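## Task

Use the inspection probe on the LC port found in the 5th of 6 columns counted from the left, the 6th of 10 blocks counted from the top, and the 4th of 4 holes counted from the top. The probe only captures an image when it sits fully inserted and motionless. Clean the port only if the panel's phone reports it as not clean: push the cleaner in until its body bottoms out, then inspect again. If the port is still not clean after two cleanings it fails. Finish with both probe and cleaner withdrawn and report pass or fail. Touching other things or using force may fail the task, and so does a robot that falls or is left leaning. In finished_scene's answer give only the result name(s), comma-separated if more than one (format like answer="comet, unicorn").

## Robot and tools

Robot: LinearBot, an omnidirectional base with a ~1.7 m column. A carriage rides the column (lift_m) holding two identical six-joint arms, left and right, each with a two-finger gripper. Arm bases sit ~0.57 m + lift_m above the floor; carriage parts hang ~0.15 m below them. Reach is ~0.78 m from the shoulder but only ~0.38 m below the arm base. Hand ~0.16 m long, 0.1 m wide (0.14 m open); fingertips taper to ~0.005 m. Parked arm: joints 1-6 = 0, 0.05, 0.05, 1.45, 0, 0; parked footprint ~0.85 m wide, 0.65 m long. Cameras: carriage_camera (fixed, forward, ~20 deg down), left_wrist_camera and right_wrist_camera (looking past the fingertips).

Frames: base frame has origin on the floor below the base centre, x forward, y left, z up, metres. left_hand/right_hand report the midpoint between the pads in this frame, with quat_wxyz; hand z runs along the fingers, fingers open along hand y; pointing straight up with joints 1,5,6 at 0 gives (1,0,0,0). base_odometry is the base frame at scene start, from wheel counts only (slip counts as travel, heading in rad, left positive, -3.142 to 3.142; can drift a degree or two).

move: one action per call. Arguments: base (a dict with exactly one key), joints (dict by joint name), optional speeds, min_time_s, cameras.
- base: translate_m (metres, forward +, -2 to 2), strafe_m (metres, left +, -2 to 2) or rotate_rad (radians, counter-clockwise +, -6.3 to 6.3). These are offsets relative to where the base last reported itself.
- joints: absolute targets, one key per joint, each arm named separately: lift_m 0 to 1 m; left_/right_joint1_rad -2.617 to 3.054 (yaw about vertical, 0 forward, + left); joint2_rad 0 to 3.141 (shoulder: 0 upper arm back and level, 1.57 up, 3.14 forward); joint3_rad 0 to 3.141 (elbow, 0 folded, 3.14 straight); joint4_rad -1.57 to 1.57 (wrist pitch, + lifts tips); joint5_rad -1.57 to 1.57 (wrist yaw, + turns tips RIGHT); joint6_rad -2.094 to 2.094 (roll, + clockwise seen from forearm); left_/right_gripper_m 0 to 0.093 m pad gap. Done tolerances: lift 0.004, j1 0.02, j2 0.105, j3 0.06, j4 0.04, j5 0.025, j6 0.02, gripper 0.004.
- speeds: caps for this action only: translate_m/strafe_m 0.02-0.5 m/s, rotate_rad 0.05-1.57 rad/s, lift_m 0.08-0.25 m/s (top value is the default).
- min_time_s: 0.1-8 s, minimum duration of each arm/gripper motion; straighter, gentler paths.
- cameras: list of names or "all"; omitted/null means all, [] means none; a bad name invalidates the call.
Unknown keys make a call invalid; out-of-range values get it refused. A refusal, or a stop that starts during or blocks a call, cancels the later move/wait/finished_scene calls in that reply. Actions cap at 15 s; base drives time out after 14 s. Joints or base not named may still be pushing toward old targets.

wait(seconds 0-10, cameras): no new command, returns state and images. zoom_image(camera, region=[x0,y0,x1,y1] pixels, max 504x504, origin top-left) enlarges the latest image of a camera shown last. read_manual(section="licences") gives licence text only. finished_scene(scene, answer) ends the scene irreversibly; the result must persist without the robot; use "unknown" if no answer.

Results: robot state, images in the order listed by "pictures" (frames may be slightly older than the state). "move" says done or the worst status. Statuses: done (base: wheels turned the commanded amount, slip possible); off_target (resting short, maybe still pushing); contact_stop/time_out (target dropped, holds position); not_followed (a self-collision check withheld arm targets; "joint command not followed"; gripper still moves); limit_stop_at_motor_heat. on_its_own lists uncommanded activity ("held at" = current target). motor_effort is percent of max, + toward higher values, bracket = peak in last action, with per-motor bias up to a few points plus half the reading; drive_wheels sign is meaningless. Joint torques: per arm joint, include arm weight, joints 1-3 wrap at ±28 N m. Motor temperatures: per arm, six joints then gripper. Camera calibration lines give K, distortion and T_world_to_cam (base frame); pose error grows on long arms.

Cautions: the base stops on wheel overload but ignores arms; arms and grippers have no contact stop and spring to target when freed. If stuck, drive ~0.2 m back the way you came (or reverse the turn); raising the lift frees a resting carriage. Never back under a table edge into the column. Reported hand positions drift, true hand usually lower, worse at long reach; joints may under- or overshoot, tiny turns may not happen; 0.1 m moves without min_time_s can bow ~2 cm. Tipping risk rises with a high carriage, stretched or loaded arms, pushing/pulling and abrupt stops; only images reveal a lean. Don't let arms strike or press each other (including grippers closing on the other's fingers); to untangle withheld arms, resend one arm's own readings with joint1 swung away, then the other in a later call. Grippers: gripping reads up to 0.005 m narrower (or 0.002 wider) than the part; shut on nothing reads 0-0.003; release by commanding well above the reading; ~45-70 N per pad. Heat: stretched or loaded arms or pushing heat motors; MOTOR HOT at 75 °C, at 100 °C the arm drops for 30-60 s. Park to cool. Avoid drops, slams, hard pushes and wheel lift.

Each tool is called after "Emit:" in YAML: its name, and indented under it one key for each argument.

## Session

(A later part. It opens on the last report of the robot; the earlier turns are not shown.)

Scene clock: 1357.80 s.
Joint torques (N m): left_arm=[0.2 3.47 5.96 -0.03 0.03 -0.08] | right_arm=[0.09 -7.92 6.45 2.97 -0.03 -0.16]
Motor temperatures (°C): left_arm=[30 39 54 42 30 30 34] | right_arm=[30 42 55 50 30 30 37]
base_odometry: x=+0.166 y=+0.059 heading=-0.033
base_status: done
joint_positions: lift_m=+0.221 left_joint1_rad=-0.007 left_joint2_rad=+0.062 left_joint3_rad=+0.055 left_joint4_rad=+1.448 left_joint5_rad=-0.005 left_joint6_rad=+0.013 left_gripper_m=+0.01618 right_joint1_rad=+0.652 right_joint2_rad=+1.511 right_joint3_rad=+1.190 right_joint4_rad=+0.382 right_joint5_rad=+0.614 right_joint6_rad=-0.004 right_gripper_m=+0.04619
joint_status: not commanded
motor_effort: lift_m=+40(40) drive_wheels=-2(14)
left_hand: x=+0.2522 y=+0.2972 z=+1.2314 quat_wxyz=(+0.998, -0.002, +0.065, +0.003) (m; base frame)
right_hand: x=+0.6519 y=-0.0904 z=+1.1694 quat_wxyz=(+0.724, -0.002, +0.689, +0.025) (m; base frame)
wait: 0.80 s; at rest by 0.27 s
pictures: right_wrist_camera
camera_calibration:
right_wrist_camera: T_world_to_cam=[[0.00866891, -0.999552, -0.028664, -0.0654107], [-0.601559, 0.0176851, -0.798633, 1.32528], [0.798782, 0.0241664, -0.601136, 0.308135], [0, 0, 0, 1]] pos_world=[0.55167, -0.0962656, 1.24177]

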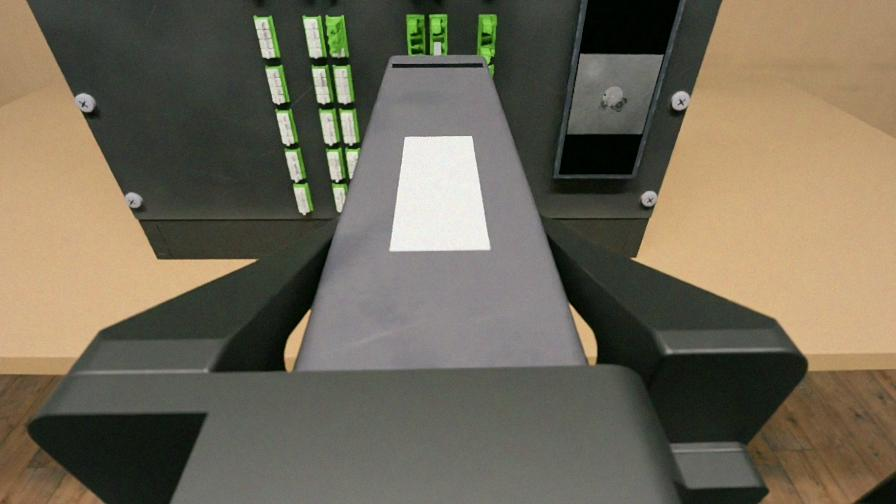

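Emit:
move:
  base: {"translate_m": -0.03}
  speeds: {"translate_m": 0.06}
  cameras: []

Emit:
move:
  joints: {"right_joint3_rad": 1.12, "right_joint5_rad": 0.607}
  min_time_s: 1.5
  cameras: []

Emit:
move:
  joints: {"right_joint3_rad": 1.222}
  min_time_s: 2
  cameras: []

Emit:
wait:
  seconds: 0.5
  cameras: []

Scene clock: 1370.07 s.
Joint torques (N m): left_arm=[0.21 3.49 5.94 -0.04 0.03 -0.08] | right_arm=[0.01 -7.95 6.22 2.99 -0.04 -0.15]
Motor temperatures (°C): left_arm=[30 38 54 42 30 30 34] | right_arm=[30 42 54 51 30 30 37]
move: done
base_odometry: x=+0.136 y=+0.060 heading=-0.033
base_status: done
joint_positions: lift_m=+0.221 left_joint1_rad=-0.007 left_joint2_rad=+0.062 left_joint3_rad=+0.055 left_joint4_rad=+1.448 left_joint5_rad=-0.005 left_joint6_rad=+0.013 left_gripper_m=+0.01618 right_joint1_rad=+0.651 right_joint2_rad=+1.511 right_joint3_rad=+1.190 right_joint4_rad=+0.382 right_joint5_rad=+0.614 right_joint6_rad=-0.004 right_gripper_m=+0.04619
joint_status: not commanded
motor_effort: lift_m=+40(40) drive_wheels=+2(13)
left_hand: x=+0.2522 y=+0.2972 z=+1.2314 quat_wxyz=(+0.998, -0.002, +0.065, +0.003) (m; base frame)
right_hand: x=+0.6520 y=-0.0906 z=+1.1694 quat_wxyz=(+0.724, -0.002, +0.689, +0.025) (m; base frame)
pictures: none
No camera images: "cameras" was empty.

Scene clock: 1371.87 s.
Joint torques (N m): left_arm=[0.2 3.48 5.97 -0.03 0.02 -0.08] | right_arm=[0.14 -7.83 6 3.05 -0.1 -0.19]
Motor temperatures (°C): left_arm=[30 38 54 41 30 30 34] | right_arm=[30 42 54 51 30 30 37]
move: done
base_odometry: x=+0.136 y=+0.060 heading=-0.033
base_status: not commanded
joint_positions: lift_m=+0.221 left_joint1_rad=-0.007 left_joint2_rad=+0.062 left_joint3_rad=+0.055 left_joint4_rad=+1.448 left_joint5_rad=-0.005 left_joint6_rad=+0.013 left_gripper_m=+0.01618 right_joint1_rad=+0.651 right_joint2_rad=+1.511 right_joint3_rad=+1.120 right_joint4_rad=+0.382 right_joint5_rad=+0.614 right_joint6_rad=-0.004 right_gripper_m=+0.04619
joint_status: all done
motor_effort: lift_m=+39(41) drive_wheels=+2(2)
left_hand: x=+0.2522 y=+0.2972 z=+1.2314 quat_wxyz=(+0.998, -0.002, +0.065, +0.003) (m; base frame)
right_hand: x=+0.6507 y=-0.0916 z=+1.1368 quat_wxyz=(+0.705, -0.016, +0.709, +0.010) (m; base frame)
pictures: none
No camera images: "cameras" was empty.

Scene clock: 1374.13 s.
Joint torques (N m): left_arm=[0.17 3.47 5.97 -0.03 0.02 -0.08] | right_arm=[0.05 -7.9 9.55 3.01 -0.11 -0.17]
Motor temperatures (°C): left_arm=[30 38 54 41 30 30 34] | right_arm=[30 42 55 51 30 30 37]
move: done
base_odometry: x=+0.136 y=+0.060 heading=-0.033
base_status: not commanded
joint_positions: lift_m=+0.221 left_joint1_rad=-0.007 left_joint2_rad=+0.062 left_joint3_rad=+0.055 left_joint4_rad=+1.448 left_joint5_rad=-0.005 left_joint6_rad=+0.013 left_gripper_m=+0.01618 right_joint1_rad=+0.651 right_joint2_rad=+1.511 right_joint3_rad=+1.177 right_joint4_rad=+0.381 right_joint5_rad=+0.614 right_joint6_rad=-0.004 right_gripper_m=+0.04619
joint_status: all done
motor_effort: lift_m=+39(41) drive_wheels=+2(2)
left_hand: x=+0.2522 y=+0.2972 z=+1.2314 quat_wxyz=(+0.998, -0.002, +0.065, +0.003) (m; base frame)
right_hand: x=+0.6519 y=-0.0907 z=+1.1631 quat_wxyz=(+0.720, -0.005, +0.693, +0.022) (m; base frame)
pictures: none
No camera images: "cameras" was empty.

Scene clock: 1374.63 s.
Joint torques (N m): left_arm=[0.23 3.49 5.96 -0.03 0.03 -0.08] | right_arm=[0.03 -7.83 9.4 3.01 -0.1 -0.15]
Motor temperatures (°C): left_arm=[30 38 54 41 30 30 34] | right_arm=[30 42 55 51 30 30 37]
base_odometry: x=+0.136 y=+0.060 heading=-0.033
base_status: not commanded
joint_positions: lift_m=+0.221 left_joint1_rad=-0.007 left_joint2_rad=+0.062 left_joint3_rad=+0.055 left_joint4_rad=+1.448 left_joint5_rad=-0.005 left_joint6_rad=+0.013 left_gripper_m=+0.01618 right_joint1_rad=+0.651 right_joint2_rad=+1.511 right_joint3_rad=+1.177 right_joint4_rad=+0.381 right_joint5_rad=+0.614 right_joint6_rad=-0.004 right_gripper_m=+0.04619
joint_status: all done
motor_effort: lift_m=+39(41) drive_wheels=+2(2)
left_hand: x=+0.2522 y=+0.2972 z=+1.2314 quat_wxyz=(+0.998, -0.002, +0.065, +0.003) (m; base frame)
right_hand: x=+0.6519 y=-0.0907 z=+1.1631 quat_wxyz=(+0.720, -0.005, +0.693, +0.022) (m; base frame)
wait: 0.50 s; at rest by 0.27 s
pictures: none
No camera images: "cameras" was empty.

Emit:
move:
  base: {"translate_m": 0.03}
  speeds: {"translate_m": 0.06}
  cameras: []

Emit:
wait:
  seconds: 0.8
  cameras: ["right_wrist_camera"]

Emit:
zoom_image:
  camera: "right_wrist_camera"
  region: [410, 0, 470, 60]

Emit:
zoom_image:
  camera: "right_wrist_camera"
  region: [60, 70, 100, 110]

Emit:
zoom_image:
  camera: "right_wrist_camera"
  region: [660, 70, 700, 110]

Scene clock: 1379.80 s.
Joint torques (N m): left_arm=[0.2 3.47 5.97 -0.04 0.01 -0.07] | right_arm=[0.01 -7.92 9.54 2.96 -0.1 -0.15]
Motor temperatures (°C): left_arm=[30 38 54 41 30 30 34] | right_arm=[30 42 57 52 30 30 37]
move: done
base_odometry: x=+0.166 y=+0.059 heading=-0.033
base_status: done
joint_positions: lift_m=+0.221 left_joint1_rad=-0.007 left_joint2_rad=+0.062 left_joint3_rad=+0.055 left_joint4_rad=+1.448 left_joint5_rad=-0.005 left_joint6_rad=+0.013 left_gripper_m=+0.01618 right_joint1_rad=+0.652 right_joint2_rad=+1.511 right_joint3_rad=+1.177 right_joint4_rad=+0.382 right_joint5_rad=+0.613 right_joint6_rad=-0.004 right_gripper_m=+0.04619
joint_status: not commanded
motor_effort: lift_m=+39(40) drive_wheels=-2(14)
left_hand: x=+0.2521 y=+0.2972 z=+1.2314 quat_wxyz=(+0.998, -0.002, +0.065, +0.003) (m; base frame)
right_hand: x=+0.6518 y=-0.0903 z=+1.1633 quat_wxyz=(+0.721, -0.005, +0.693, +0.023) (m; base frame)
pictures: none
No camera images: "cameras" was empty.

Scene clock: 1380.60 s.
Joint torques (N m): left_arm=[0.2 3.49 5.96 -0.04 0.02 -0.08] | right_arm=[-0.05 -8.03 9.42 2.97 -0.06 -0.17]
Motor temperatures (°C): left_arm=[30 38 54 41 30 30 34] | right_arm=[30 42 57 52 30 30 37]
base_odometry: x=+0.166 y=+0.059 heading=-0.033
base_status: done
joint_positions: lift_m=+0.221 left_joint1_rad=-0.007 left_joint2_rad=+0.062 left_joint3_rad=+0.055 left_joint4_rad=+1.448 left_joint5_rad=-0.005 left_joint6_rad=+0.013 left_gripper_m=+0.01618 right_joint1_rad=+0.652 right_joint2_rad=+1.511 right_joint3_rad=+1.177 right_joint4_rad=+0.382 right_joint5_rad=+0.613 right_joint6_rad=-0.004 right_gripper_m=+0.04619
joint_status: not commanded
motor_effort: lift_m=+40(40) drive_wheels=-2(14)
left_hand: x=+0.2521 y=+0.2972 z=+1.2314 quat_wxyz=(+0.998, -0.002, +0.065, +0.003) (m; base frame)
right_hand: x=+0.6518 y=-0.0903 z=+1.1633 quat_wxyz=(+0.721, -0.005, +0.693, +0.023) (m; base frame)
wait: 0.80 s; at rest by 0.27 s
pictures: right_wrist_camera
camera_calibration:
right_wrist_camera: T_world_to_cam=[[0.00958096, -0.999743, -0.0205669, -0.075486], [-0.61001, 0.0104538, -0.792325, 1.31782], [0.792336, 0.0201372, -0.609753, 0.318454], [0, 0, 0, 1]] pos_world=[0.552282, -0.0956556, 1.23676]

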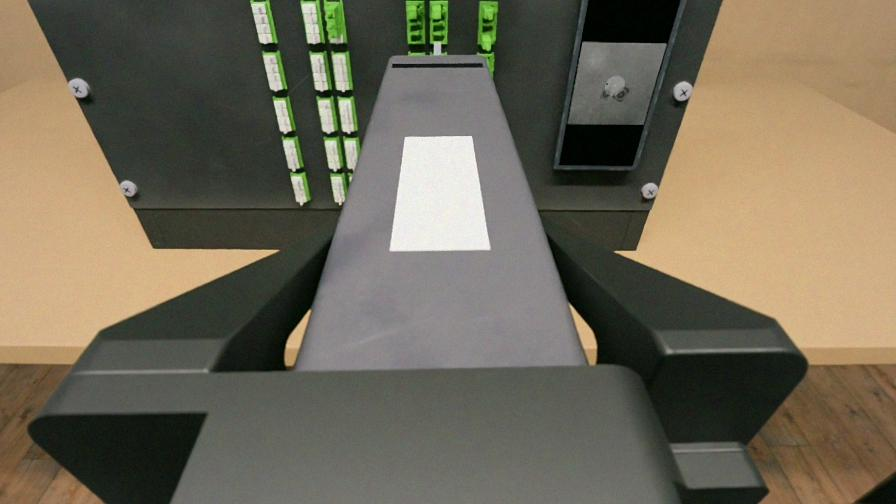

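Scaled by 8.400 from the camera's 896x504 image, which has a finer 1280x720 frame.

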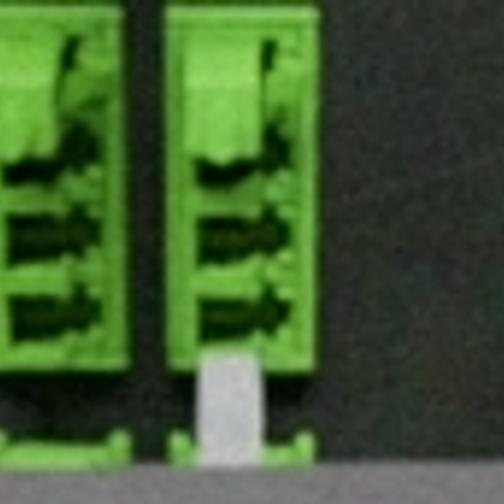

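Scaled by 12.600 from the camera's 896x504 image, which has a finer 1280x720 frame.

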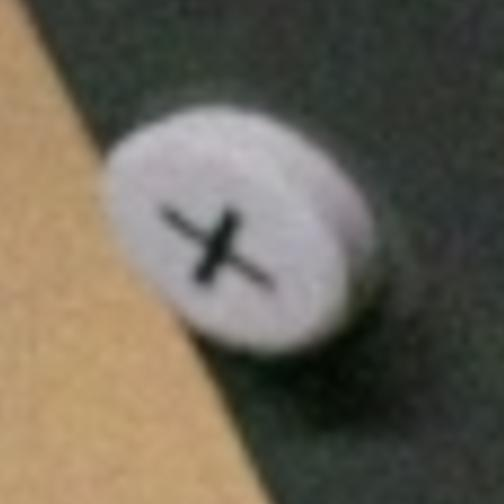

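Scaled by 12.600 from the camera's 896x504 image, which has a finer 1280x720 frame.

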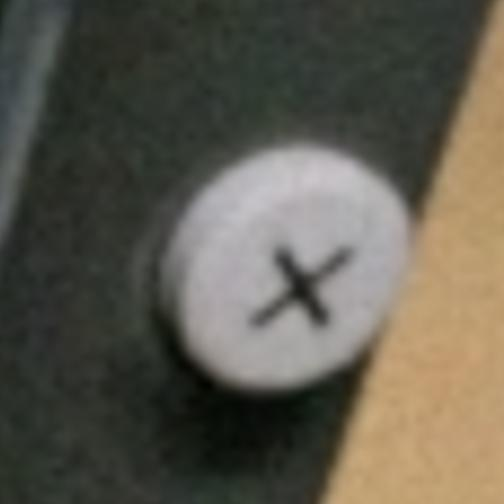

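Emit:
move:
  base: {"translate_m": -0.02}
  speeds: {"translate_m": 0.06}
  cameras: []

Emit:
move:
  base: {"rotate_rad": -0.016}
  speeds: {"rotate_rad": 0.1}
  cameras: []

Emit:
move:
  base: {"strafe_m": 0.0165}
  speeds: {"strafe_m": 0.05}
  cameras: []

Emit:
move:
  base: {"translate_m": 0.028}
  speeds: {"translate_m": 0.06}
  cameras: []

Emit:
wait:
  seconds: 0.8
  cameras: ["right_wrist_camera"]

Emit:
zoom_image:
  camera: "right_wrist_camera"
  region: [425, 25, 450, 50]

Emit:
zoom_image:
  camera: "right_wrist_camera"
  region: [40, 75, 80, 115]

Emit:
zoom_image:
  camera: "right_wrist_camera"
  region: [670, 75, 710, 115]

Scene clock: 1386.40 s.
Joint torques (N m): left_arm=[0.21 3.48 5.97 -0.04 0.02 -0.07] | right_arm=[0.09 -8.1 9.65 3.03 -0.08 -0.17]
Motor temperatures (°C): left_arm=[30 38 53 41 30 30 34] | right_arm=[30 42 58 52 30 30 37]
move: done
base_odometry: x=+0.147 y=+0.060 heading=-0.033
base_status: done
joint_positions: lift_m=+0.221 left_joint1_rad=-0.007 left_joint2_rad=+0.062 left_joint3_rad=+0.055 left_joint4_rad=+1.448 left_joint5_rad=-0.005 left_joint6_rad=+0.013 left_gripper_m=+0.01618 right_joint1_rad=+0.651 right_joint2_rad=+1.511 right_joint3_rad=+1.177 right_joint4_rad=+0.382 right_joint5_rad=+0.612 right_joint6_rad=-0.004 right_gripper_m=+0.04619
joint_status: not commanded
motor_effort: lift_m=+39(41) drive_wheels=+2(10)
left_hand: x=+0.2522 y=+0.2972 z=+1.2314 quat_wxyz=(+0.998, -0.002, +0.065, +0.003) (m; base frame)
right_hand: x=+0.6519 y=-0.0903 z=+1.1633 quat_wxyz=(+0.721, -0.005, +0.693, +0.023) (m; base frame)
pictures: none
No camera images: "cameras" was empty.

Scene clock: 1387.00 s.
Joint torques (N m): left_arm=[0.21 3.51 5.94 -0.03 0.02 -0.08] | right_arm=[0.16 -7.86 9.54 3.01 -0.08 -0.18]
Motor temperatures (°C): left_arm=[30 38 53 41 30 30 34] | right_arm=[30 42 58 52 30 30 37]
move: done
base_odometry: x=+0.147 y=+0.060 heading=-0.048
base_status: done
joint_positions: lift_m=+0.221 left_joint1_rad=-0.007 left_joint2_rad=+0.062 left_joint3_rad=+0.055 left_joint4_rad=+1.448 left_joint5_rad=-0.004 left_joint6_rad=+0.013 left_gripper_m=+0.01618 right_joint1_rad=+0.650 right_joint2_rad=+1.511 right_joint3_rad=+1.178 right_joint4_rad=+0.382 right_joint5_rad=+0.611 right_joint6_rad=-0.004 right_gripper_m=+0.04619
joint_status: not commanded
motor_effort: lift_m=+40(40) drive_wheels=-6(10)
left_hand: x=+0.2522 y=+0.2972 z=+1.2314 quat_wxyz=(+0.998, -0.001, +0.065, +0.003) (m; base frame)
right_hand: x=+0.6521 y=-0.0906 z=+1.1637 quat_wxyz=(+0.721, -0.005, +0.693, +0.023) (m; base frame)
pictures: none
No camera images: "cameras" was empty.

Scene clock: 1387.83 s.
Joint torques (N m): left_arm=[0.03 3.49 5.93 -0.03 0.03 -0.07] | right_arm=[0.03 -7.79 9.43 3 -0.06 -0.15]
Motor temperatures (°C): left_arm=[30 38 53 41 30 30 34] | right_arm=[30 42 58 53 30 30 37]
move: done
base_odometry: x=+0.147 y=+0.076 heading=-0.048
base_status: done
joint_positions: lift_m=+0.221 left_joint1_rad=-0.006 left_joint2_rad=+0.062 left_joint3_rad=+0.055 left_joint4_rad=+1.448 left_joint5_rad=-0.004 left_joint6_rad=+0.013 left_gripper_m=+0.01618 right_joint1_rad=+0.651 right_joint2_rad=+1.511 right_joint3_rad=+1.178 right_joint4_rad=+0.382 right_joint5_rad=+0.609 right_joint6_rad=-0.004 right_gripper_m=+0.04619
joint_status: not commanded
motor_effort: lift_m=+40(41) drive_wheels=+3(10)
left_hand: x=+0.2522 y=+0.2971 z=+1.2314 quat_wxyz=(+0.998, -0.001, +0.065, +0.004) (m; base frame)
right_hand: x=+0.6519 y=-0.0899 z=+1.1637 quat_wxyz=(+0.721, -0.006, +0.693, +0.024) (m; base frame)
pictures: none
No camera images: "cameras" was empty.

Scene clock: 1388.83 s.
Joint torques (N m): left_arm=[0.13 3.48 5.93 -0.04 0.02 -0.08] | right_arm=[0.09 -7.94 9.36 3.01 -0.07 -0.18]
Motor temperatures (°C): left_arm=[30 38 53 41 30 30 34] | right_arm=[30 42 58 53 30 30 37]
move: done
base_odometry: x=+0.175 y=+0.075 heading=-0.048
base_status: done
joint_positions: lift_m=+0.221 left_joint1_rad=-0.006 left_joint2_rad=+0.062 left_joint3_rad=+0.055 left_joint4_rad=+1.448 left_joint5_rad=-0.004 left_joint6_rad=+0.013 left_gripper_m=+0.01618 right_joint1_rad=+0.651 right_joint2_rad=+1.511 right_joint3_rad=+1.178 right_joint4_rad=+0.381 right_joint5_rad=+0.609 right_joint6_rad=-0.004 right_gripper_m=+0.04619
joint_status: not commanded
motor_effort: lift_m=+39(40) drive_wheels=+3(14)
left_hand: x=+0.2522 y=+0.2971 z=+1.2314 quat_wxyz=(+0.998, -0.001, +0.065, +0.004) (m; base frame)
right_hand: x=+0.6520 y=-0.0897 z=+1.1633 quat_wxyz=(+0.720, -0.006, +0.693, +0.024) (m; base frame)
pictures: none
No camera images: "cameras" was empty.

Scene clock: 1389.63 s.
Joint torques (N m): left_arm=[0.12 3.49 5.96 -0.02 0.02 -0.08] | right_arm=[-0.01 -8.02 9.52 3.04 -0.05 -0.18]
Motor temperatures (°C): left_arm=[30 38 53 40 30 30 34] | right_arm=[30 42 58 53 30 30 37]
base_odometry: x=+0.175 y=+0.075 heading=-0.048
base_status: done
joint_positions: lift_m=+0.221 left_joint1_rad=-0.006 left_joint2_rad=+0.062 left_joint3_rad=+0.055 left_joint4_rad=+1.448 left_joint5_rad=-0.004 left_joint6_rad=+0.013 left_gripper_m=+0.01618 right_joint1_rad=+0.651 right_joint2_rad=+1.511 right_joint3_rad=+1.178 right_joint4_rad=+0.382 right_joint5_rad=+0.609 right_joint6_rad=-0.004 right_gripper_m=+0.04619
joint_status: not commanded
motor_effort: lift_m=+39(40) drive_wheels=+3(14)
left_hand: x=+0.2522 y=+0.2971 z=+1.2314 quat_wxyz=(+0.998, -0.001, +0.065, +0.004) (m; base frame)
right_hand: x=+0.6520 y=-0.0897 z=+1.1633 quat_wxyz=(+0.721, -0.006, +0.693, +0.024) (m; base frame)
wait: 0.80 s; at rest by 0.27 s
pictures: right_wrist_camera
camera_calibration:
right_wrist_camera: T_world_to_cam=[[0.0126417, -0.999711, -0.0204714, -0.0770926], [-0.609931, 0.00851366, -0.792409, 1.31781], [0.792354, 0.0225036, -0.609646, 0.318377], [0, 0, 0, 1]] pos_world=[0.552481, -0.0954543, 1.23676]

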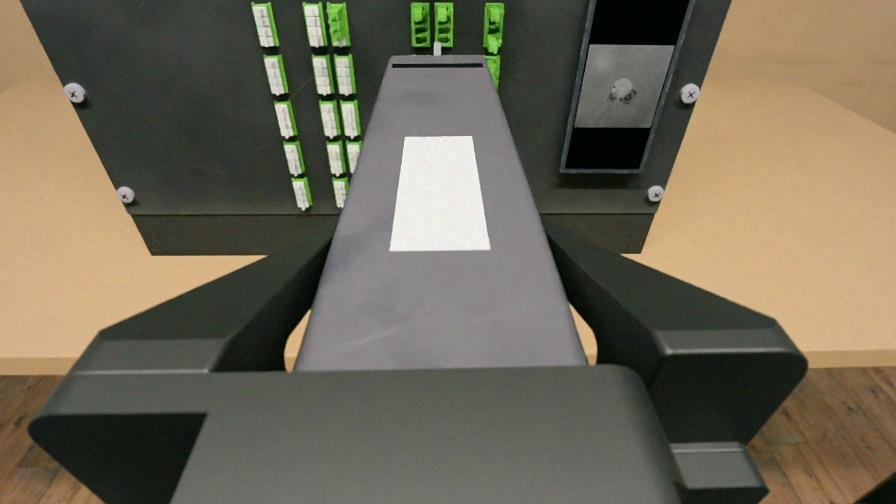

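Scaled by 20.160 from the camera's 896x504 image, which has a finer 1280x720 frame.

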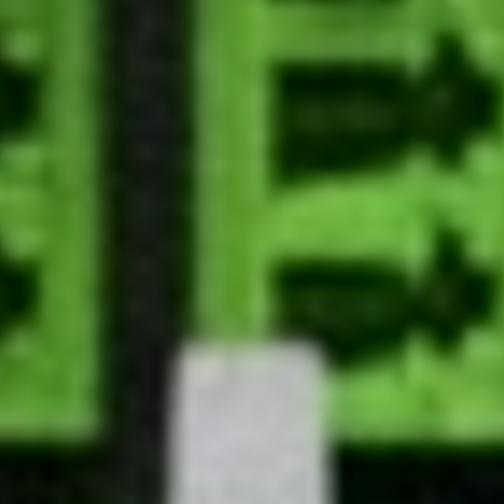

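Scaled by 12.600 from the camera's 896x504 image, which has a finer 1280x720 frame.

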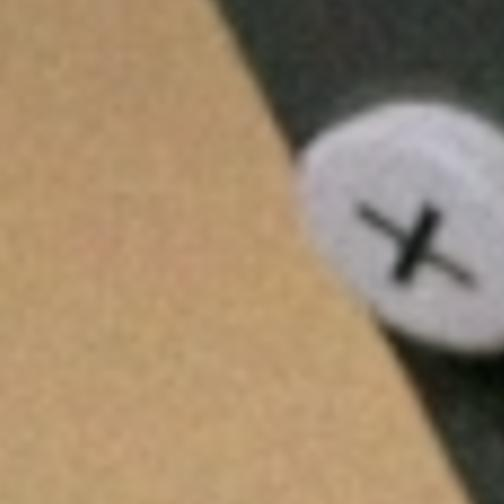

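Scaled by 12.600 from the camera's 896x504 image, which has a finer 1280x720 frame.

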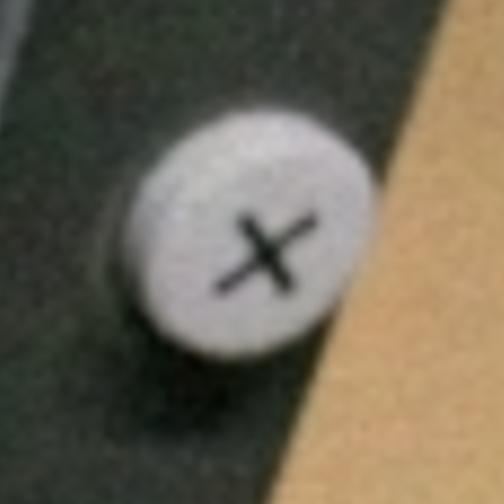

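Emit:
move:
  base: {"strafe_m": -0.0016}
  speeds: {"strafe_m": 0.02}
  cameras: []

Emit:
move:
  base: {"translate_m": 0.009}
  speeds: {"translate_m": 0.02}
  cameras: []

Emit:
wait:
  seconds: 0.8
  cameras: ["right_wrist_camera"]

Emit:
zoom_image:
  camera: "right_wrist_camera"
  region: [425, 25, 450, 50]

Emit:
zoom_image:
  camera: "right_wrist_camera"
  region: [40, 75, 80, 115]

Emit:
zoom_image:
  camera: "right_wrist_camera"
  region: [670, 75, 710, 115]

Scene clock: 1395.13 s.
Joint torques (N m): left_arm=[0.01 3.48 5.97 -0.05 0 -0.05] | right_arm=[0.02 -7.9 9.43 3.03 -0.07 -0.15]
Motor temperatures (°C): left_arm=[30 38 53 40 30 30 34] | right_arm=[30 42 58 53 30 30 37]
move: done
base_odometry: x=+0.175 y=+0.074 heading=-0.048
base_status: done
joint_positions: lift_m=+0.221 left_joint1_rad=-0.004 left_joint2_rad=+0.062 left_joint3_rad=+0.055 left_joint4_rad=+1.448 left_joint5_rad=-0.003 left_joint6_rad=+0.012 left_gripper_m=+0.01618 right_joint1_rad=+0.651 right_joint2_rad=+1.511 right_joint3_rad=+1.178 right_joint4_rad=+0.382 right_joint5_rad=+0.609 right_joint6_rad=-0.004 right_gripper_m=+0.04619
joint_status: not commanded
motor_effort: lift_m=+39(41) drive_wheels=-2(5)
left_hand: x=+0.2522 y=+0.2970 z=+1.2314 quat_wxyz=(+0.998, -0.001, +0.065, +0.004) (m; base frame)
right_hand: x=+0.6520 y=-0.0898 z=+1.1634 quat_wxyz=(+0.721, -0.006, +0.693, +0.024) (m; base frame)
pictures: none
No camera images: "cameras" was empty.

Scene clock: 1395.97 s.
Joint torques (N m): left_arm=[-0.14 3.48 5.97 -0.04 0 -0.06] | right_arm=[0.12 -7.9 9.37 2.96 -0.06 -0.17]
Motor temperatures (°C): left_arm=[30 38 53 40 30 30 34] | right_arm=[30 42 58 53 30 30 37]
move: done
base_odometry: x=+0.184 y=+0.074 heading=-0.048
base_status: done
joint_positions: lift_m=+0.221 left_joint1_rad=-0.003 left_joint2_rad=+0.062 left_joint3_rad=+0.055 left_joint4_rad=+1.449 left_joint5_rad=-0.002 left_joint6_rad=+0.012 left_gripper_m=+0.01618 right_joint1_rad=+0.651 right_joint2_rad=+1.511 right_joint3_rad=+1.180 right_joint4_rad=+0.381 right_joint5_rad=+0.608 right_joint6_rad=-0.004 right_gripper_m=+0.04619
joint_status: not commanded
motor_effort: lift_m=+39(40) drive_wheels=-1(12)
left_hand: x=+0.2519 y=+0.2970 z=+1.2314 quat_wxyz=(+0.998, -0.001, +0.064, +0.005) (m; base frame)
right_hand: x=+0.6520 y=-0.0896 z=+1.1641 quat_wxyz=(+0.721, -0.006, +0.693, +0.024) (m; base frame)
pictures: none
No camera images: "cameras" was empty.

Scene clock: 1396.77 s.
Joint torques (N m): left_arm=[-0.14 3.47 5.96 -0.05 0 -0.07] | right_arm=[-0.03 -7.95 9.32 3.02 -0.05 -0.15]
Motor temperatures (°C): left_arm=[30 38 53 40 30 30 34] | right_arm=[30 42 59 53 30 30 37]
base_odometry: x=+0.184 y=+0.074 heading=-0.048
base_status: done
joint_positions: lift_m=+0.221 left_joint1_rad=-0.003 left_joint2_rad=+0.062 left_joint3_rad=+0.055 left_joint4_rad=+1.449 left_joint5_rad=-0.002 left_joint6_rad=+0.012 left_gripper_m=+0.01618 right_joint1_rad=+0.651 right_joint2_rad=+1.511 right_joint3_rad=+1.180 right_joint4_rad=+0.382 right_joint5_rad=+0.608 right_joint6_rad=-0.004 right_gripper_m=+0.04619
joint_status: not commanded
motor_effort: lift_m=+40(40) drive_wheels=-1(12)
left_hand: x=+0.2519 y=+0.2970 z=+1.2314 quat_wxyz=(+0.998, -0.001, +0.064, +0.005) (m; base frame)
right_hand: x=+0.6520 y=-0.0896 z=+1.1642 quat_wxyz=(+0.721, -0.006, +0.692, +0.024) (m; base frame)
wait: 0.80 s; at rest by 0.27 s
pictures: right_wrist_camera
camera_calibration:
right_wrist_camera: T_world_to_cam=[[0.0134211, -0.999676, -0.0216283, -0.0760729], [-0.608696, 0.00899243, -0.793352, 1.31897], [0.79329, 0.0238127, -0.608378, 0.316905], [0, 0, 0, 1]] pos_world=[0.552478, -0.0954554, 1.23756]

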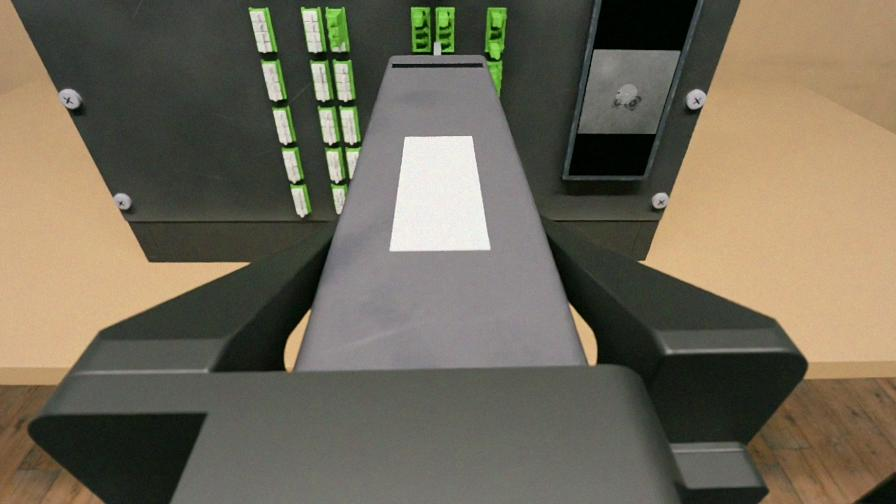

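Scaled by 20.160 from the camera's 896x504 image, which has a finer 1280x720 frame.

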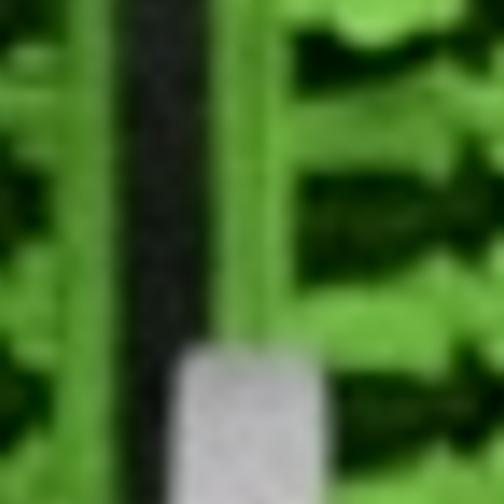

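Scaled by 12.600 from the camera's 896x504 image, which has a finer 1280x720 frame.

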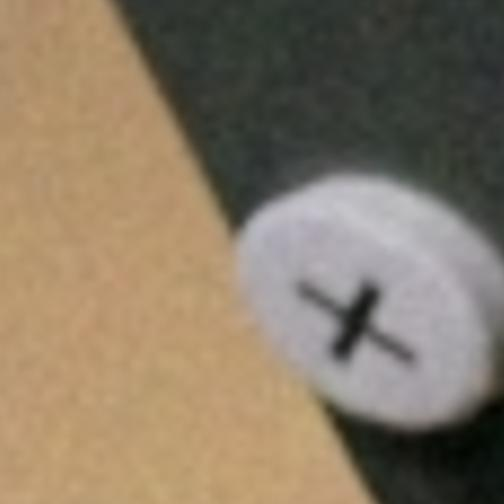

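Scaled by 12.600 from the camera's 896x504 image, which has a finer 1280x720 frame.

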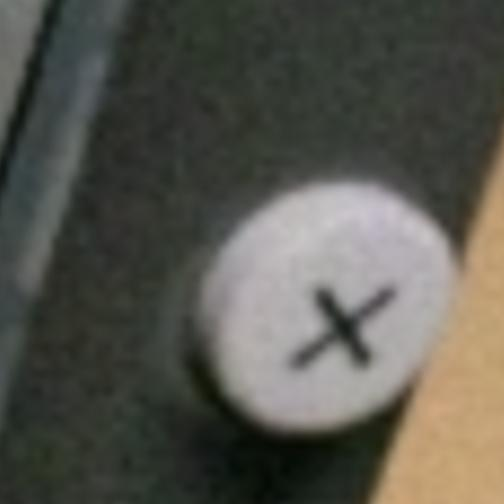

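Emit:
move:
  base: {"strafe_m": -0.0033}
  joints: {"lift_m": 0.2200}
  speeds: {"strafe_m": 0.02}
  cameras: []

Emit:
wait:
  seconds: 0.8
  cameras: ["right_wrist_camera"]

Emit:
zoom_image:
  camera: "right_wrist_camera"
  region: [425, 25, 450, 50]

Scene clock: 1402.97 s.
Joint torques (N m): left_arm=[-0.17 3.54 6.02 -0.05 0 -0.07] | right_arm=[0.06 -8.13 9.26 2.99 -0.06 -0.14]
Motor temperatures (°C): left_arm=[30 38 53 40 30 30 34] | right_arm=[30 42 60 54 30 30 37]
move: done
base_odometry: x=+0.184 y=+0.070 heading=-0.048
base_status: done
joint_positions: lift_m=+0.220 left_joint1_rad=-0.003 left_joint2_rad=+0.062 left_joint3_rad=+0.055 left_joint4_rad=+1.449 left_joint5_rad=-0.002 left_joint6_rad=+0.012 left_gripper_m=+0.01618 right_joint1_rad=+0.651 right_joint2_rad=+1.512 right_joint3_rad=+1.180 right_joint4_rad=+0.382 right_joint5_rad=+0.608 right_joint6_rad=-0.004 right_gripper_m=+0.04619
joint_status: all done
motor_effort: lift_m=+35(36) drive_wheels=+4(8)
left_hand: x=+0.2520 y=+0.2969 z=+1.2302 quat_wxyz=(+0.998, +0.000, +0.064, +0.005) (m; base frame)
right_hand: x=+0.6522 y=-0.0896 z=+1.1630 quat_wxyz=(+0.721, -0.006, +0.692, +0.024) (m; base frame)
pictures: none
No camera images: "cameras" was empty.

Scene clock: 1403.77 s.
Joint torques (N m): left_arm=[-0.17 3.48 5.97 -0.04 -0.01 -0.06] | right_arm=[0.02 -8.06 9.18 2.99 -0.05 -0.16]
Motor temperatures (°C): left_arm=[30 38 53 40 30 30 34] | right_arm=[30 42 60 54 30 30 37]
base_odometry: x=+0.184 y=+0.070 heading=-0.048
base_status: done
joint_positions: lift_m=+0.220 left_joint1_rad=-0.003 left_joint2_rad=+0.062 left_joint3_rad=+0.055 left_joint4_rad=+1.449 left_joint5_rad=-0.002 left_joint6_rad=+0.012 left_gripper_m=+0.01618 right_joint1_rad=+0.651 right_joint2_rad=+1.512 right_joint3_rad=+1.180 right_joint4_rad=+0.382 right_joint5_rad=+0.608 right_joint6_rad=-0.004 right_gripper_m=+0.04619
joint_status: all done
motor_effort: lift_m=+35(36) drive_wheels=+3(8)
left_hand: x=+0.2520 y=+0.2969 z=+1.2302 quat_wxyz=(+0.998, +0.000, +0.064, +0.005) (m; base frame)
right_hand: x=+0.6522 y=-0.0896 z=+1.1630 quat_wxyz=(+0.721, -0.006, +0.692, +0.024) (m; base frame)
wait: 0.80 s; at rest by 0.27 s
pictures: right_wrist_camera
camera_calibration:
right_wrist_camera: T_world_to_cam=[[0.0137951, -0.999678, -0.0212889, -0.0767282], [-0.608909, 0.00848907, -0.793195, 1.31788], [0.79312, 0.0239052, -0.608596, 0.316406], [0, 0, 0, 1]] pos_world=[0.552579, -0.0954548, 1.23626]

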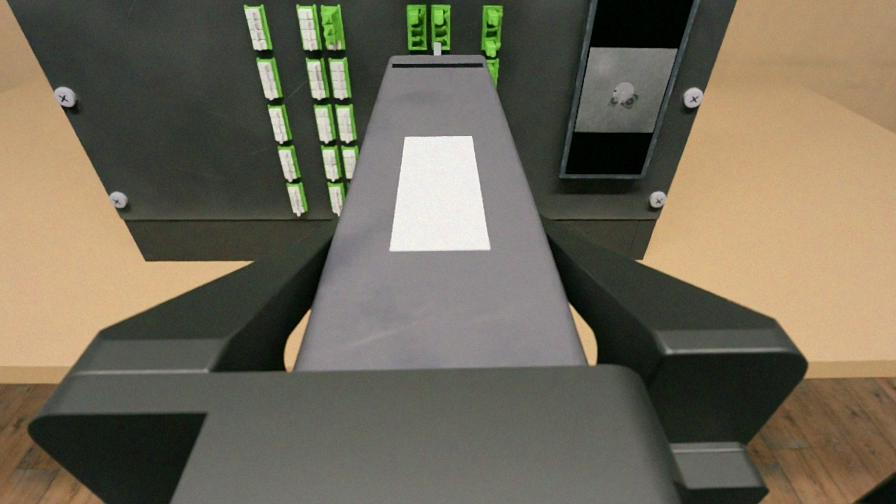

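Scaled by 20.160 from the camera's 896x504 image, which has a finer 1280x720 frame.

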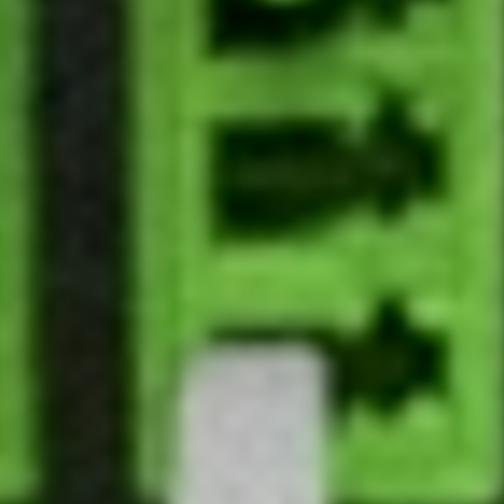

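Emit:
move:
  base: {"strafe_m": -0.0008}
  speeds: {"strafe_m": 0.02}
  cameras: []

Emit:
move:
  base: {"translate_m": 0.003}
  speeds: {"translate_m": 0.02}
  cameras: []

Emit:
wait:
  seconds: 0.8
  cameras: ["right_wrist_camera"]

Emit:
zoom_image:
  camera: "right_wrist_camera"
  region: [425, 25, 450, 50]

Emit:
zoom_image:
  camera: "right_wrist_camera"
  region: [35, 80, 75, 120]

Emit:
zoom_image:
  camera: "right_wrist_camera"
  region: [675, 80, 715, 120]

Scene clock: 1411.50 s.
Joint torques (N m): left_arm=[-0.1 3.52 6 -0.03 0 -0.07] | right_arm=[0.14 -8.08 9.28 2.97 -0.03 -0.18]
Motor temperatures (°C): left_arm=[30 38 53 39 30 30 34] | right_arm=[30 43 61 54 30 30 37]
move: done
base_odometry: x=+0.184 y=+0.070 heading=-0.047
base_status: done
joint_positions: lift_m=+0.220 left_joint1_rad=-0.002 left_joint2_rad=+0.062 left_joint3_rad=+0.055 left_joint4_rad=+1.449 left_joint5_rad=-0.002 left_joint6_rad=+0.012 left_gripper_m=+0.01618 right_joint1_rad=+0.651 right_joint2_rad=+1.512 right_joint3_rad=+1.180 right_joint4_rad=+0.382 right_joint5_rad=+0.608 right_joint6_rad=-0.004 right_gripper_m=+0.04619
joint_status: not commanded
motor_effort: lift_m=+35(36) drive_wheels=+4(8)
left_hand: x=+0.2520 y=+0.2969 z=+1.2302 quat_wxyz=(+0.998, +0.000, +0.064, +0.005) (m; base frame)
right_hand: x=+0.6522 y=-0.0896 z=+1.1630 quat_wxyz=(+0.721, -0.006, +0.692, +0.024) (m; base frame)
pictures: none
No camera images: "cameras" was empty.

Scene clock: 1412.13 s.
Joint torques (N m): left_arm=[-0.23 3.51 5.91 -0.06 -0.01 -0.07] | right_arm=[0.14 -8.08 9.39 2.95 -0.06 -0.13]
Motor temperatures (°C): left_arm=[30 38 53 39 30 30 34] | right_arm=[30 43 61 55 30 30 37]
move: done
base_odometry: x=+0.187 y=+0.070 heading=-0.047
base_status: done
joint_positions: lift_m=+0.220 left_joint1_rad=-0.002 left_joint2_rad=+0.062 left_joint3_rad=+0.055 left_joint4_rad=+1.450 left_joint5_rad=-0.002 left_joint6_rad=+0.012 left_gripper_m=+0.01618 right_joint1_rad=+0.651 right_joint2_rad=+1.512 right_joint3_rad=+1.180 right_joint4_rad=+0.383 right_joint5_rad=+0.609 right_joint6_rad=-0.004 right_gripper_m=+0.04619
joint_status: not commanded
motor_effort: lift_m=+36(36) drive_wheels=+0(12)
left_hand: x=+0.2518 y=+0.2969 z=+1.2303 quat_wxyz=(+0.998, +0.000, +0.064, +0.005) (m; base frame)
right_hand: x=+0.6523 y=-0.0900 z=+1.1633 quat_wxyz=(+0.721, -0.005, +0.692, +0.024) (m; base frame)
pictures: none
No camera images: "cameras" was empty.

Scene clock: 1412.93 s.
Joint torques (N m): left_arm=[-0.18 3.47 5.98 -0.06 0 -0.06] | right_arm=[0.06 -8.03 9.26 3.01 -0.05 -0.17]
Motor temperatures (°C): left_arm=[30 38 53 39 30 30 34] | right_arm=[30 43 61 55 30 30 37]
base_odometry: x=+0.187 y=+0.070 heading=-0.047
base_status: done
joint_positions: lift_m=+0.220 left_joint1_rad=-0.002 left_joint2_rad=+0.062 left_joint3_rad=+0.055 left_joint4_rad=+1.450 left_joint5_rad=-0.002 left_joint6_rad=+0.012 left_gripper_m=+0.01618 right_joint1_rad=+0.651 right_joint2_rad=+1.512 right_joint3_rad=+1.180 right_joint4_rad=+0.383 right_joint5_rad=+0.609 right_joint6_rad=-0.004 right_gripper_m=+0.04619
joint_status: not commanded
motor_effort: lift_m=+35(36) drive_wheels=+1(12)
left_hand: x=+0.2518 y=+0.2969 z=+1.2303 quat_wxyz=(+0.998, +0.000, +0.064, +0.005) (m; base frame)
right_hand: x=+0.6523 y=-0.0900 z=+1.1633 quat_wxyz=(+0.721, -0.005, +0.692, +0.024) (m; base frame)
wait: 0.80 s; at rest by 0.27 s
pictures: right_wrist_camera
camera_calibration:
right_wrist_camera: T_world_to_cam=[[0.0119063, -0.999679, -0.0223484, -0.0746723], [-0.608036, 0.0105049, -0.79384, 1.31855], [0.79382, 0.0230403, -0.607716, 0.314979], [0, 0, 0, 1]] pos_world=[0.552578, -0.0957568, 1.23647]

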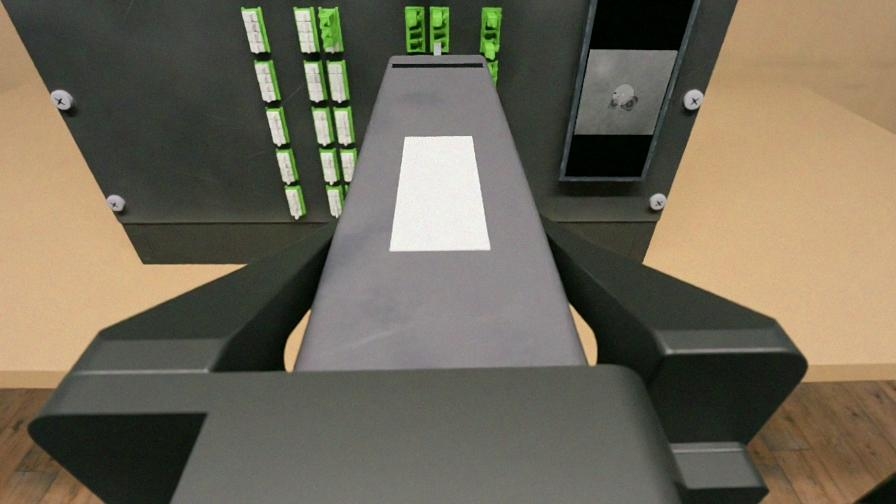

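Scaled by 20.160 from the camera's 896x504 image, which has a finer 1280x720 frame.

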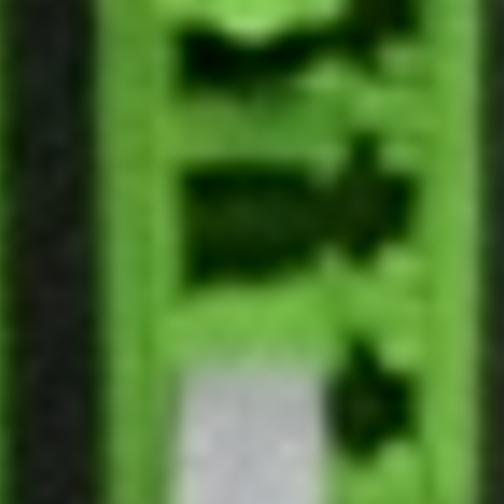

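Scaled by 12.600 from the camera's 896x504 image, which has a finer 1280x720 frame.

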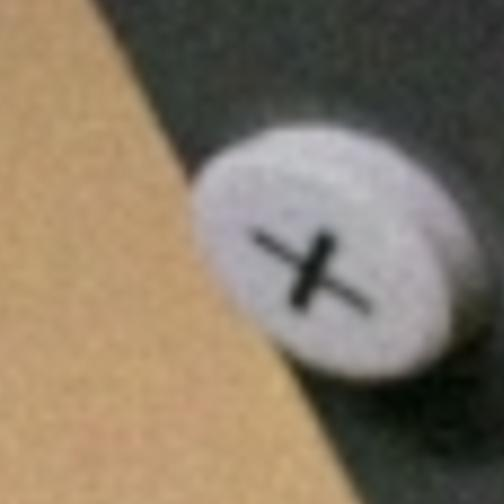

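Scaled by 12.600 from the camera's 896x504 image, which has a finer 1280x720 frame.

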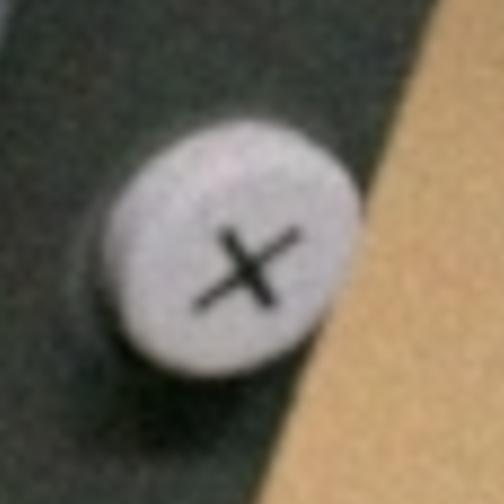

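Emit:
move:
  base: {"translate_m": -0.0015}
  joints: {"lift_m": 0.2197}
  speeds: {"translate_m": 0.02}
  cameras: []

Emit:
wait:
  seconds: 0.8
  cameras: ["right_wrist_camera"]

Emit:
zoom_image:
  camera: "right_wrist_camera"
  region: [425, 25, 450, 50]

Scene clock: 1416.60 s.
Joint torques (N m): left_arm=[-0.2 3.47 6.04 -0.07 -0.01 -0.07] | right_arm=[-0.14 -7.97 9.29 2.99 -0.06 -0.11]
Motor temperatures (°C): left_arm=[30 38 52 39 30 30 34] | right_arm=[30 43 62 55 30 30 37]
move: done
base_odometry: x=+0.186 y=+0.070 heading=-0.047
base_status: done
joint_positions: lift_m=+0.220 left_joint1_rad=-0.002 left_joint2_rad=+0.062 left_joint3_rad=+0.055 left_joint4_rad=+1.450 left_joint5_rad=-0.002 left_joint6_rad=+0.012 left_gripper_m=+0.01618 right_joint1_rad=+0.652 right_joint2_rad=+1.512 right_joint3_rad=+1.180 right_joint4_rad=+0.384 right_joint5_rad=+0.611 right_joint6_rad=-0.004 right_gripper_m=+0.04619
joint_status: all done
motor_effort: lift_m=+34(36) drive_wheels=+2(9)
left_hand: x=+0.2517 y=+0.2969 z=+1.2301 quat_wxyz=(+0.998, +0.000, +0.064, +0.005) (m; base frame)
right_hand: x=+0.6520 y=-0.0896 z=+1.1631 quat_wxyz=(+0.722, -0.005, +0.692, +0.024) (m; base frame)
pictures: none
No camera images: "cameras" was empty.

Scene clock: 1417.40 s.
Joint torques (N m): left_arm=[-0.17 3.48 5.96 -0.06 0 -0.07] | right_arm=[-0.03 -8.06 9.24 2.98 -0.08 -0.16]
Motor temperatures (°C): left_arm=[30 38 52 39 30 30 34] | right_arm=[30 43 62 55 30 30 37]
base_odometry: x=+0.186 y=+0.070 heading=-0.047
base_status: done
joint_positions: lift_m=+0.220 left_joint1_rad=-0.002 left_joint2_rad=+0.062 left_joint3_rad=+0.055 left_joint4_rad=+1.450 left_joint5_rad=-0.002 left_joint6_rad=+0.012 left_gripper_m=+0.01618 right_joint1_rad=+0.652 right_joint2_rad=+1.512 right_joint3_rad=+1.180 right_joint4_rad=+0.383 right_joint5_rad=+0.611 right_joint6_rad=-0.004 right_gripper_m=+0.04619
joint_status: all done
motor_effort: lift_m=+34(36) drive_wheels=+2(9)
left_hand: x=+0.2517 y=+0.2969 z=+1.2301 quat_wxyz=(+0.998, +0.000, +0.064, +0.005) (m; base frame)
right_hand: x=+0.6520 y=-0.0896 z=+1.1630 quat_wxyz=(+0.721, -0.006, +0.692, +0.024) (m; base frame)
wait: 0.80 s; at rest by 0.27 s
pictures: right_wrist_camera
camera_calibration:
right_wrist_camera: T_world_to_cam=[[0.0118761, -0.999694, -0.0217093, -0.0750474], [-0.60831, 0.010008, -0.793637, 1.31806], [0.793611, 0.0226312, -0.608004, 0.315518], [0, 0, 0, 1]] pos_world=[0.552278, -0.0953561, 1.23627]

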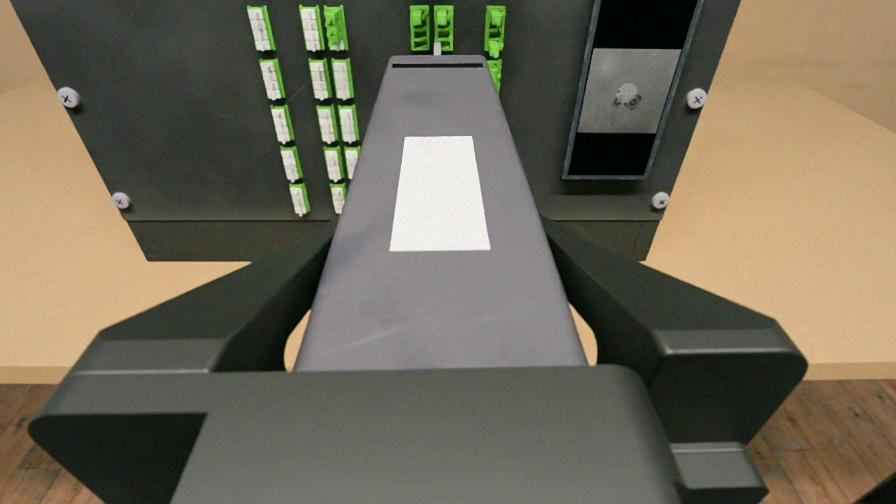

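Scaled by 20.160 from the camera's 896x504 image, which has a finer 1280x720 frame.

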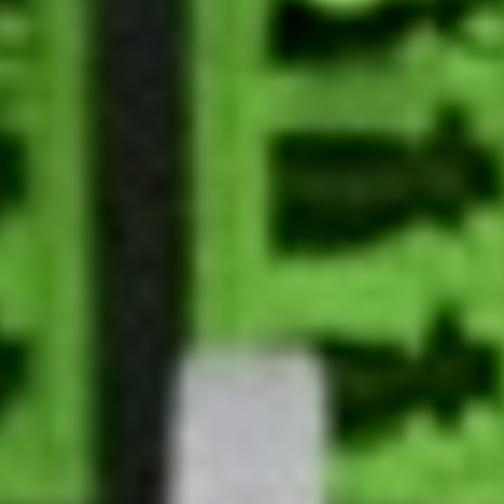

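Emit:
move:
  base: {"strafe_m": -0.0024}
  speeds: {"strafe_m": 0.02}
  cameras: []

Emit:
wait:
  seconds: 0.8
  cameras: ["right_wrist_camera"]

Emit:
zoom_image:
  camera: "right_wrist_camera"
  region: [425, 25, 450, 50]

Scene clock: 1421.90 s.
Joint torques (N m): left_arm=[-0.23 3.47 6.02 -0.08 -0.02 -0.07] | right_arm=[-0.1 -8.01 9.28 3.02 -0.04 -0.16]
Motor temperatures (°C): left_arm=[30 38 52 39 30 30 34] | right_arm=[30 43 62 55 30 30 37]
move: done
base_odometry: x=+0.185 y=+0.068 heading=-0.047
base_status: done
joint_positions: lift_m=+0.220 left_joint1_rad=-0.002 left_joint2_rad=+0.062 left_joint3_rad=+0.055 left_joint4_rad=+1.450 left_joint5_rad=-0.002 left_joint6_rad=+0.012 left_gripper_m=+0.01618 right_joint1_rad=+0.653 right_joint2_rad=+1.512 right_joint3_rad=+1.180 right_joint4_rad=+0.382 right_joint5_rad=+0.608 right_joint6_rad=-0.004 right_gripper_m=+0.04619
joint_status: not commanded
motor_effort: lift_m=+35(35) drive_wheels=+4(9)
left_hand: x=+0.2517 y=+0.2969 z=+1.2301 quat_wxyz=(+0.998, +0.000, +0.064, +0.005) (m; base frame)
right_hand: x=+0.6517 y=-0.0886 z=+1.1631 quat_wxyz=(+0.721, -0.007, +0.692, +0.025) (m; base frame)
pictures: none
No camera images: "cameras" was empty.

Scene clock: 1422.70 s.
Joint torques (N m): left_arm=[-0.27 3.49 6 -0.06 -0.01 -0.07] | right_arm=[-0.13 -7.97 9.22 3.01 -0.04 -0.15]
Motor temperatures (°C): left_arm=[30 38 52 39 30 30 34] | right_arm=[30 43 62 56 30 30 37]
base_odometry: x=+0.185 y=+0.068 heading=-0.047
base_status: done
joint_positions: lift_m=+0.220 left_joint1_rad=-0.002 left_joint2_rad=+0.062 left_joint3_rad=+0.055 left_joint4_rad=+1.450 left_joint5_rad=-0.002 left_joint6_rad=+0.012 left_gripper_m=+0.01618 right_joint1_rad=+0.653 right_joint2_rad=+1.512 right_joint3_rad=+1.180 right_joint4_rad=+0.382 right_joint5_rad=+0.608 right_joint6_rad=-0.004 right_gripper_m=+0.04619
joint_status: not commanded
motor_effort: lift_m=+34(35) drive_wheels=+3(9)
left_hand: x=+0.2517 y=+0.2969 z=+1.2301 quat_wxyz=(+0.998, +0.000, +0.064, +0.005) (m; base frame)
right_hand: x=+0.6517 y=-0.0887 z=+1.1631 quat_wxyz=(+0.721, -0.007, +0.692, +0.025) (m; base frame)
wait: 0.80 s; at rest by 0.27 s
pictures: right_wrist_camera
camera_calibration:
right_wrist_camera: T_world_to_cam=[[0.0156551, -0.999643, -0.0216434, -0.0766045], [-0.60822, 0.00766003, -0.793732, 1.31785], [0.793614, 0.0255899, -0.607883, 0.315853], [0, 0, 0, 1]] pos_world=[0.552077, -0.0947546, 1.23637]

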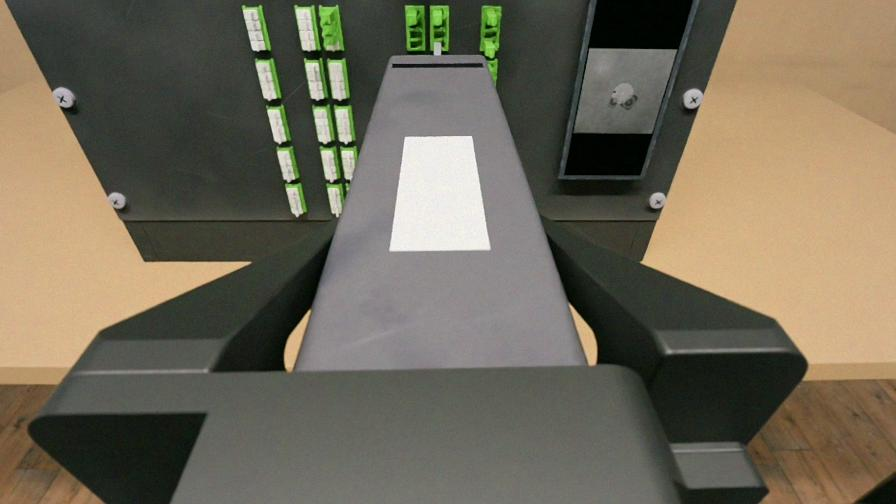

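Scaled by 20.160 from the camera's 896x504 image, which has a finer 1280x720 frame.

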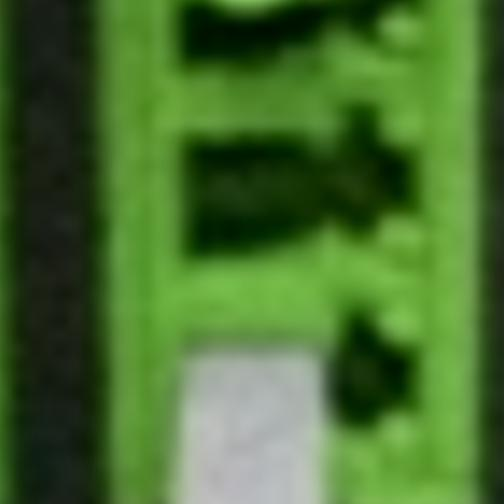

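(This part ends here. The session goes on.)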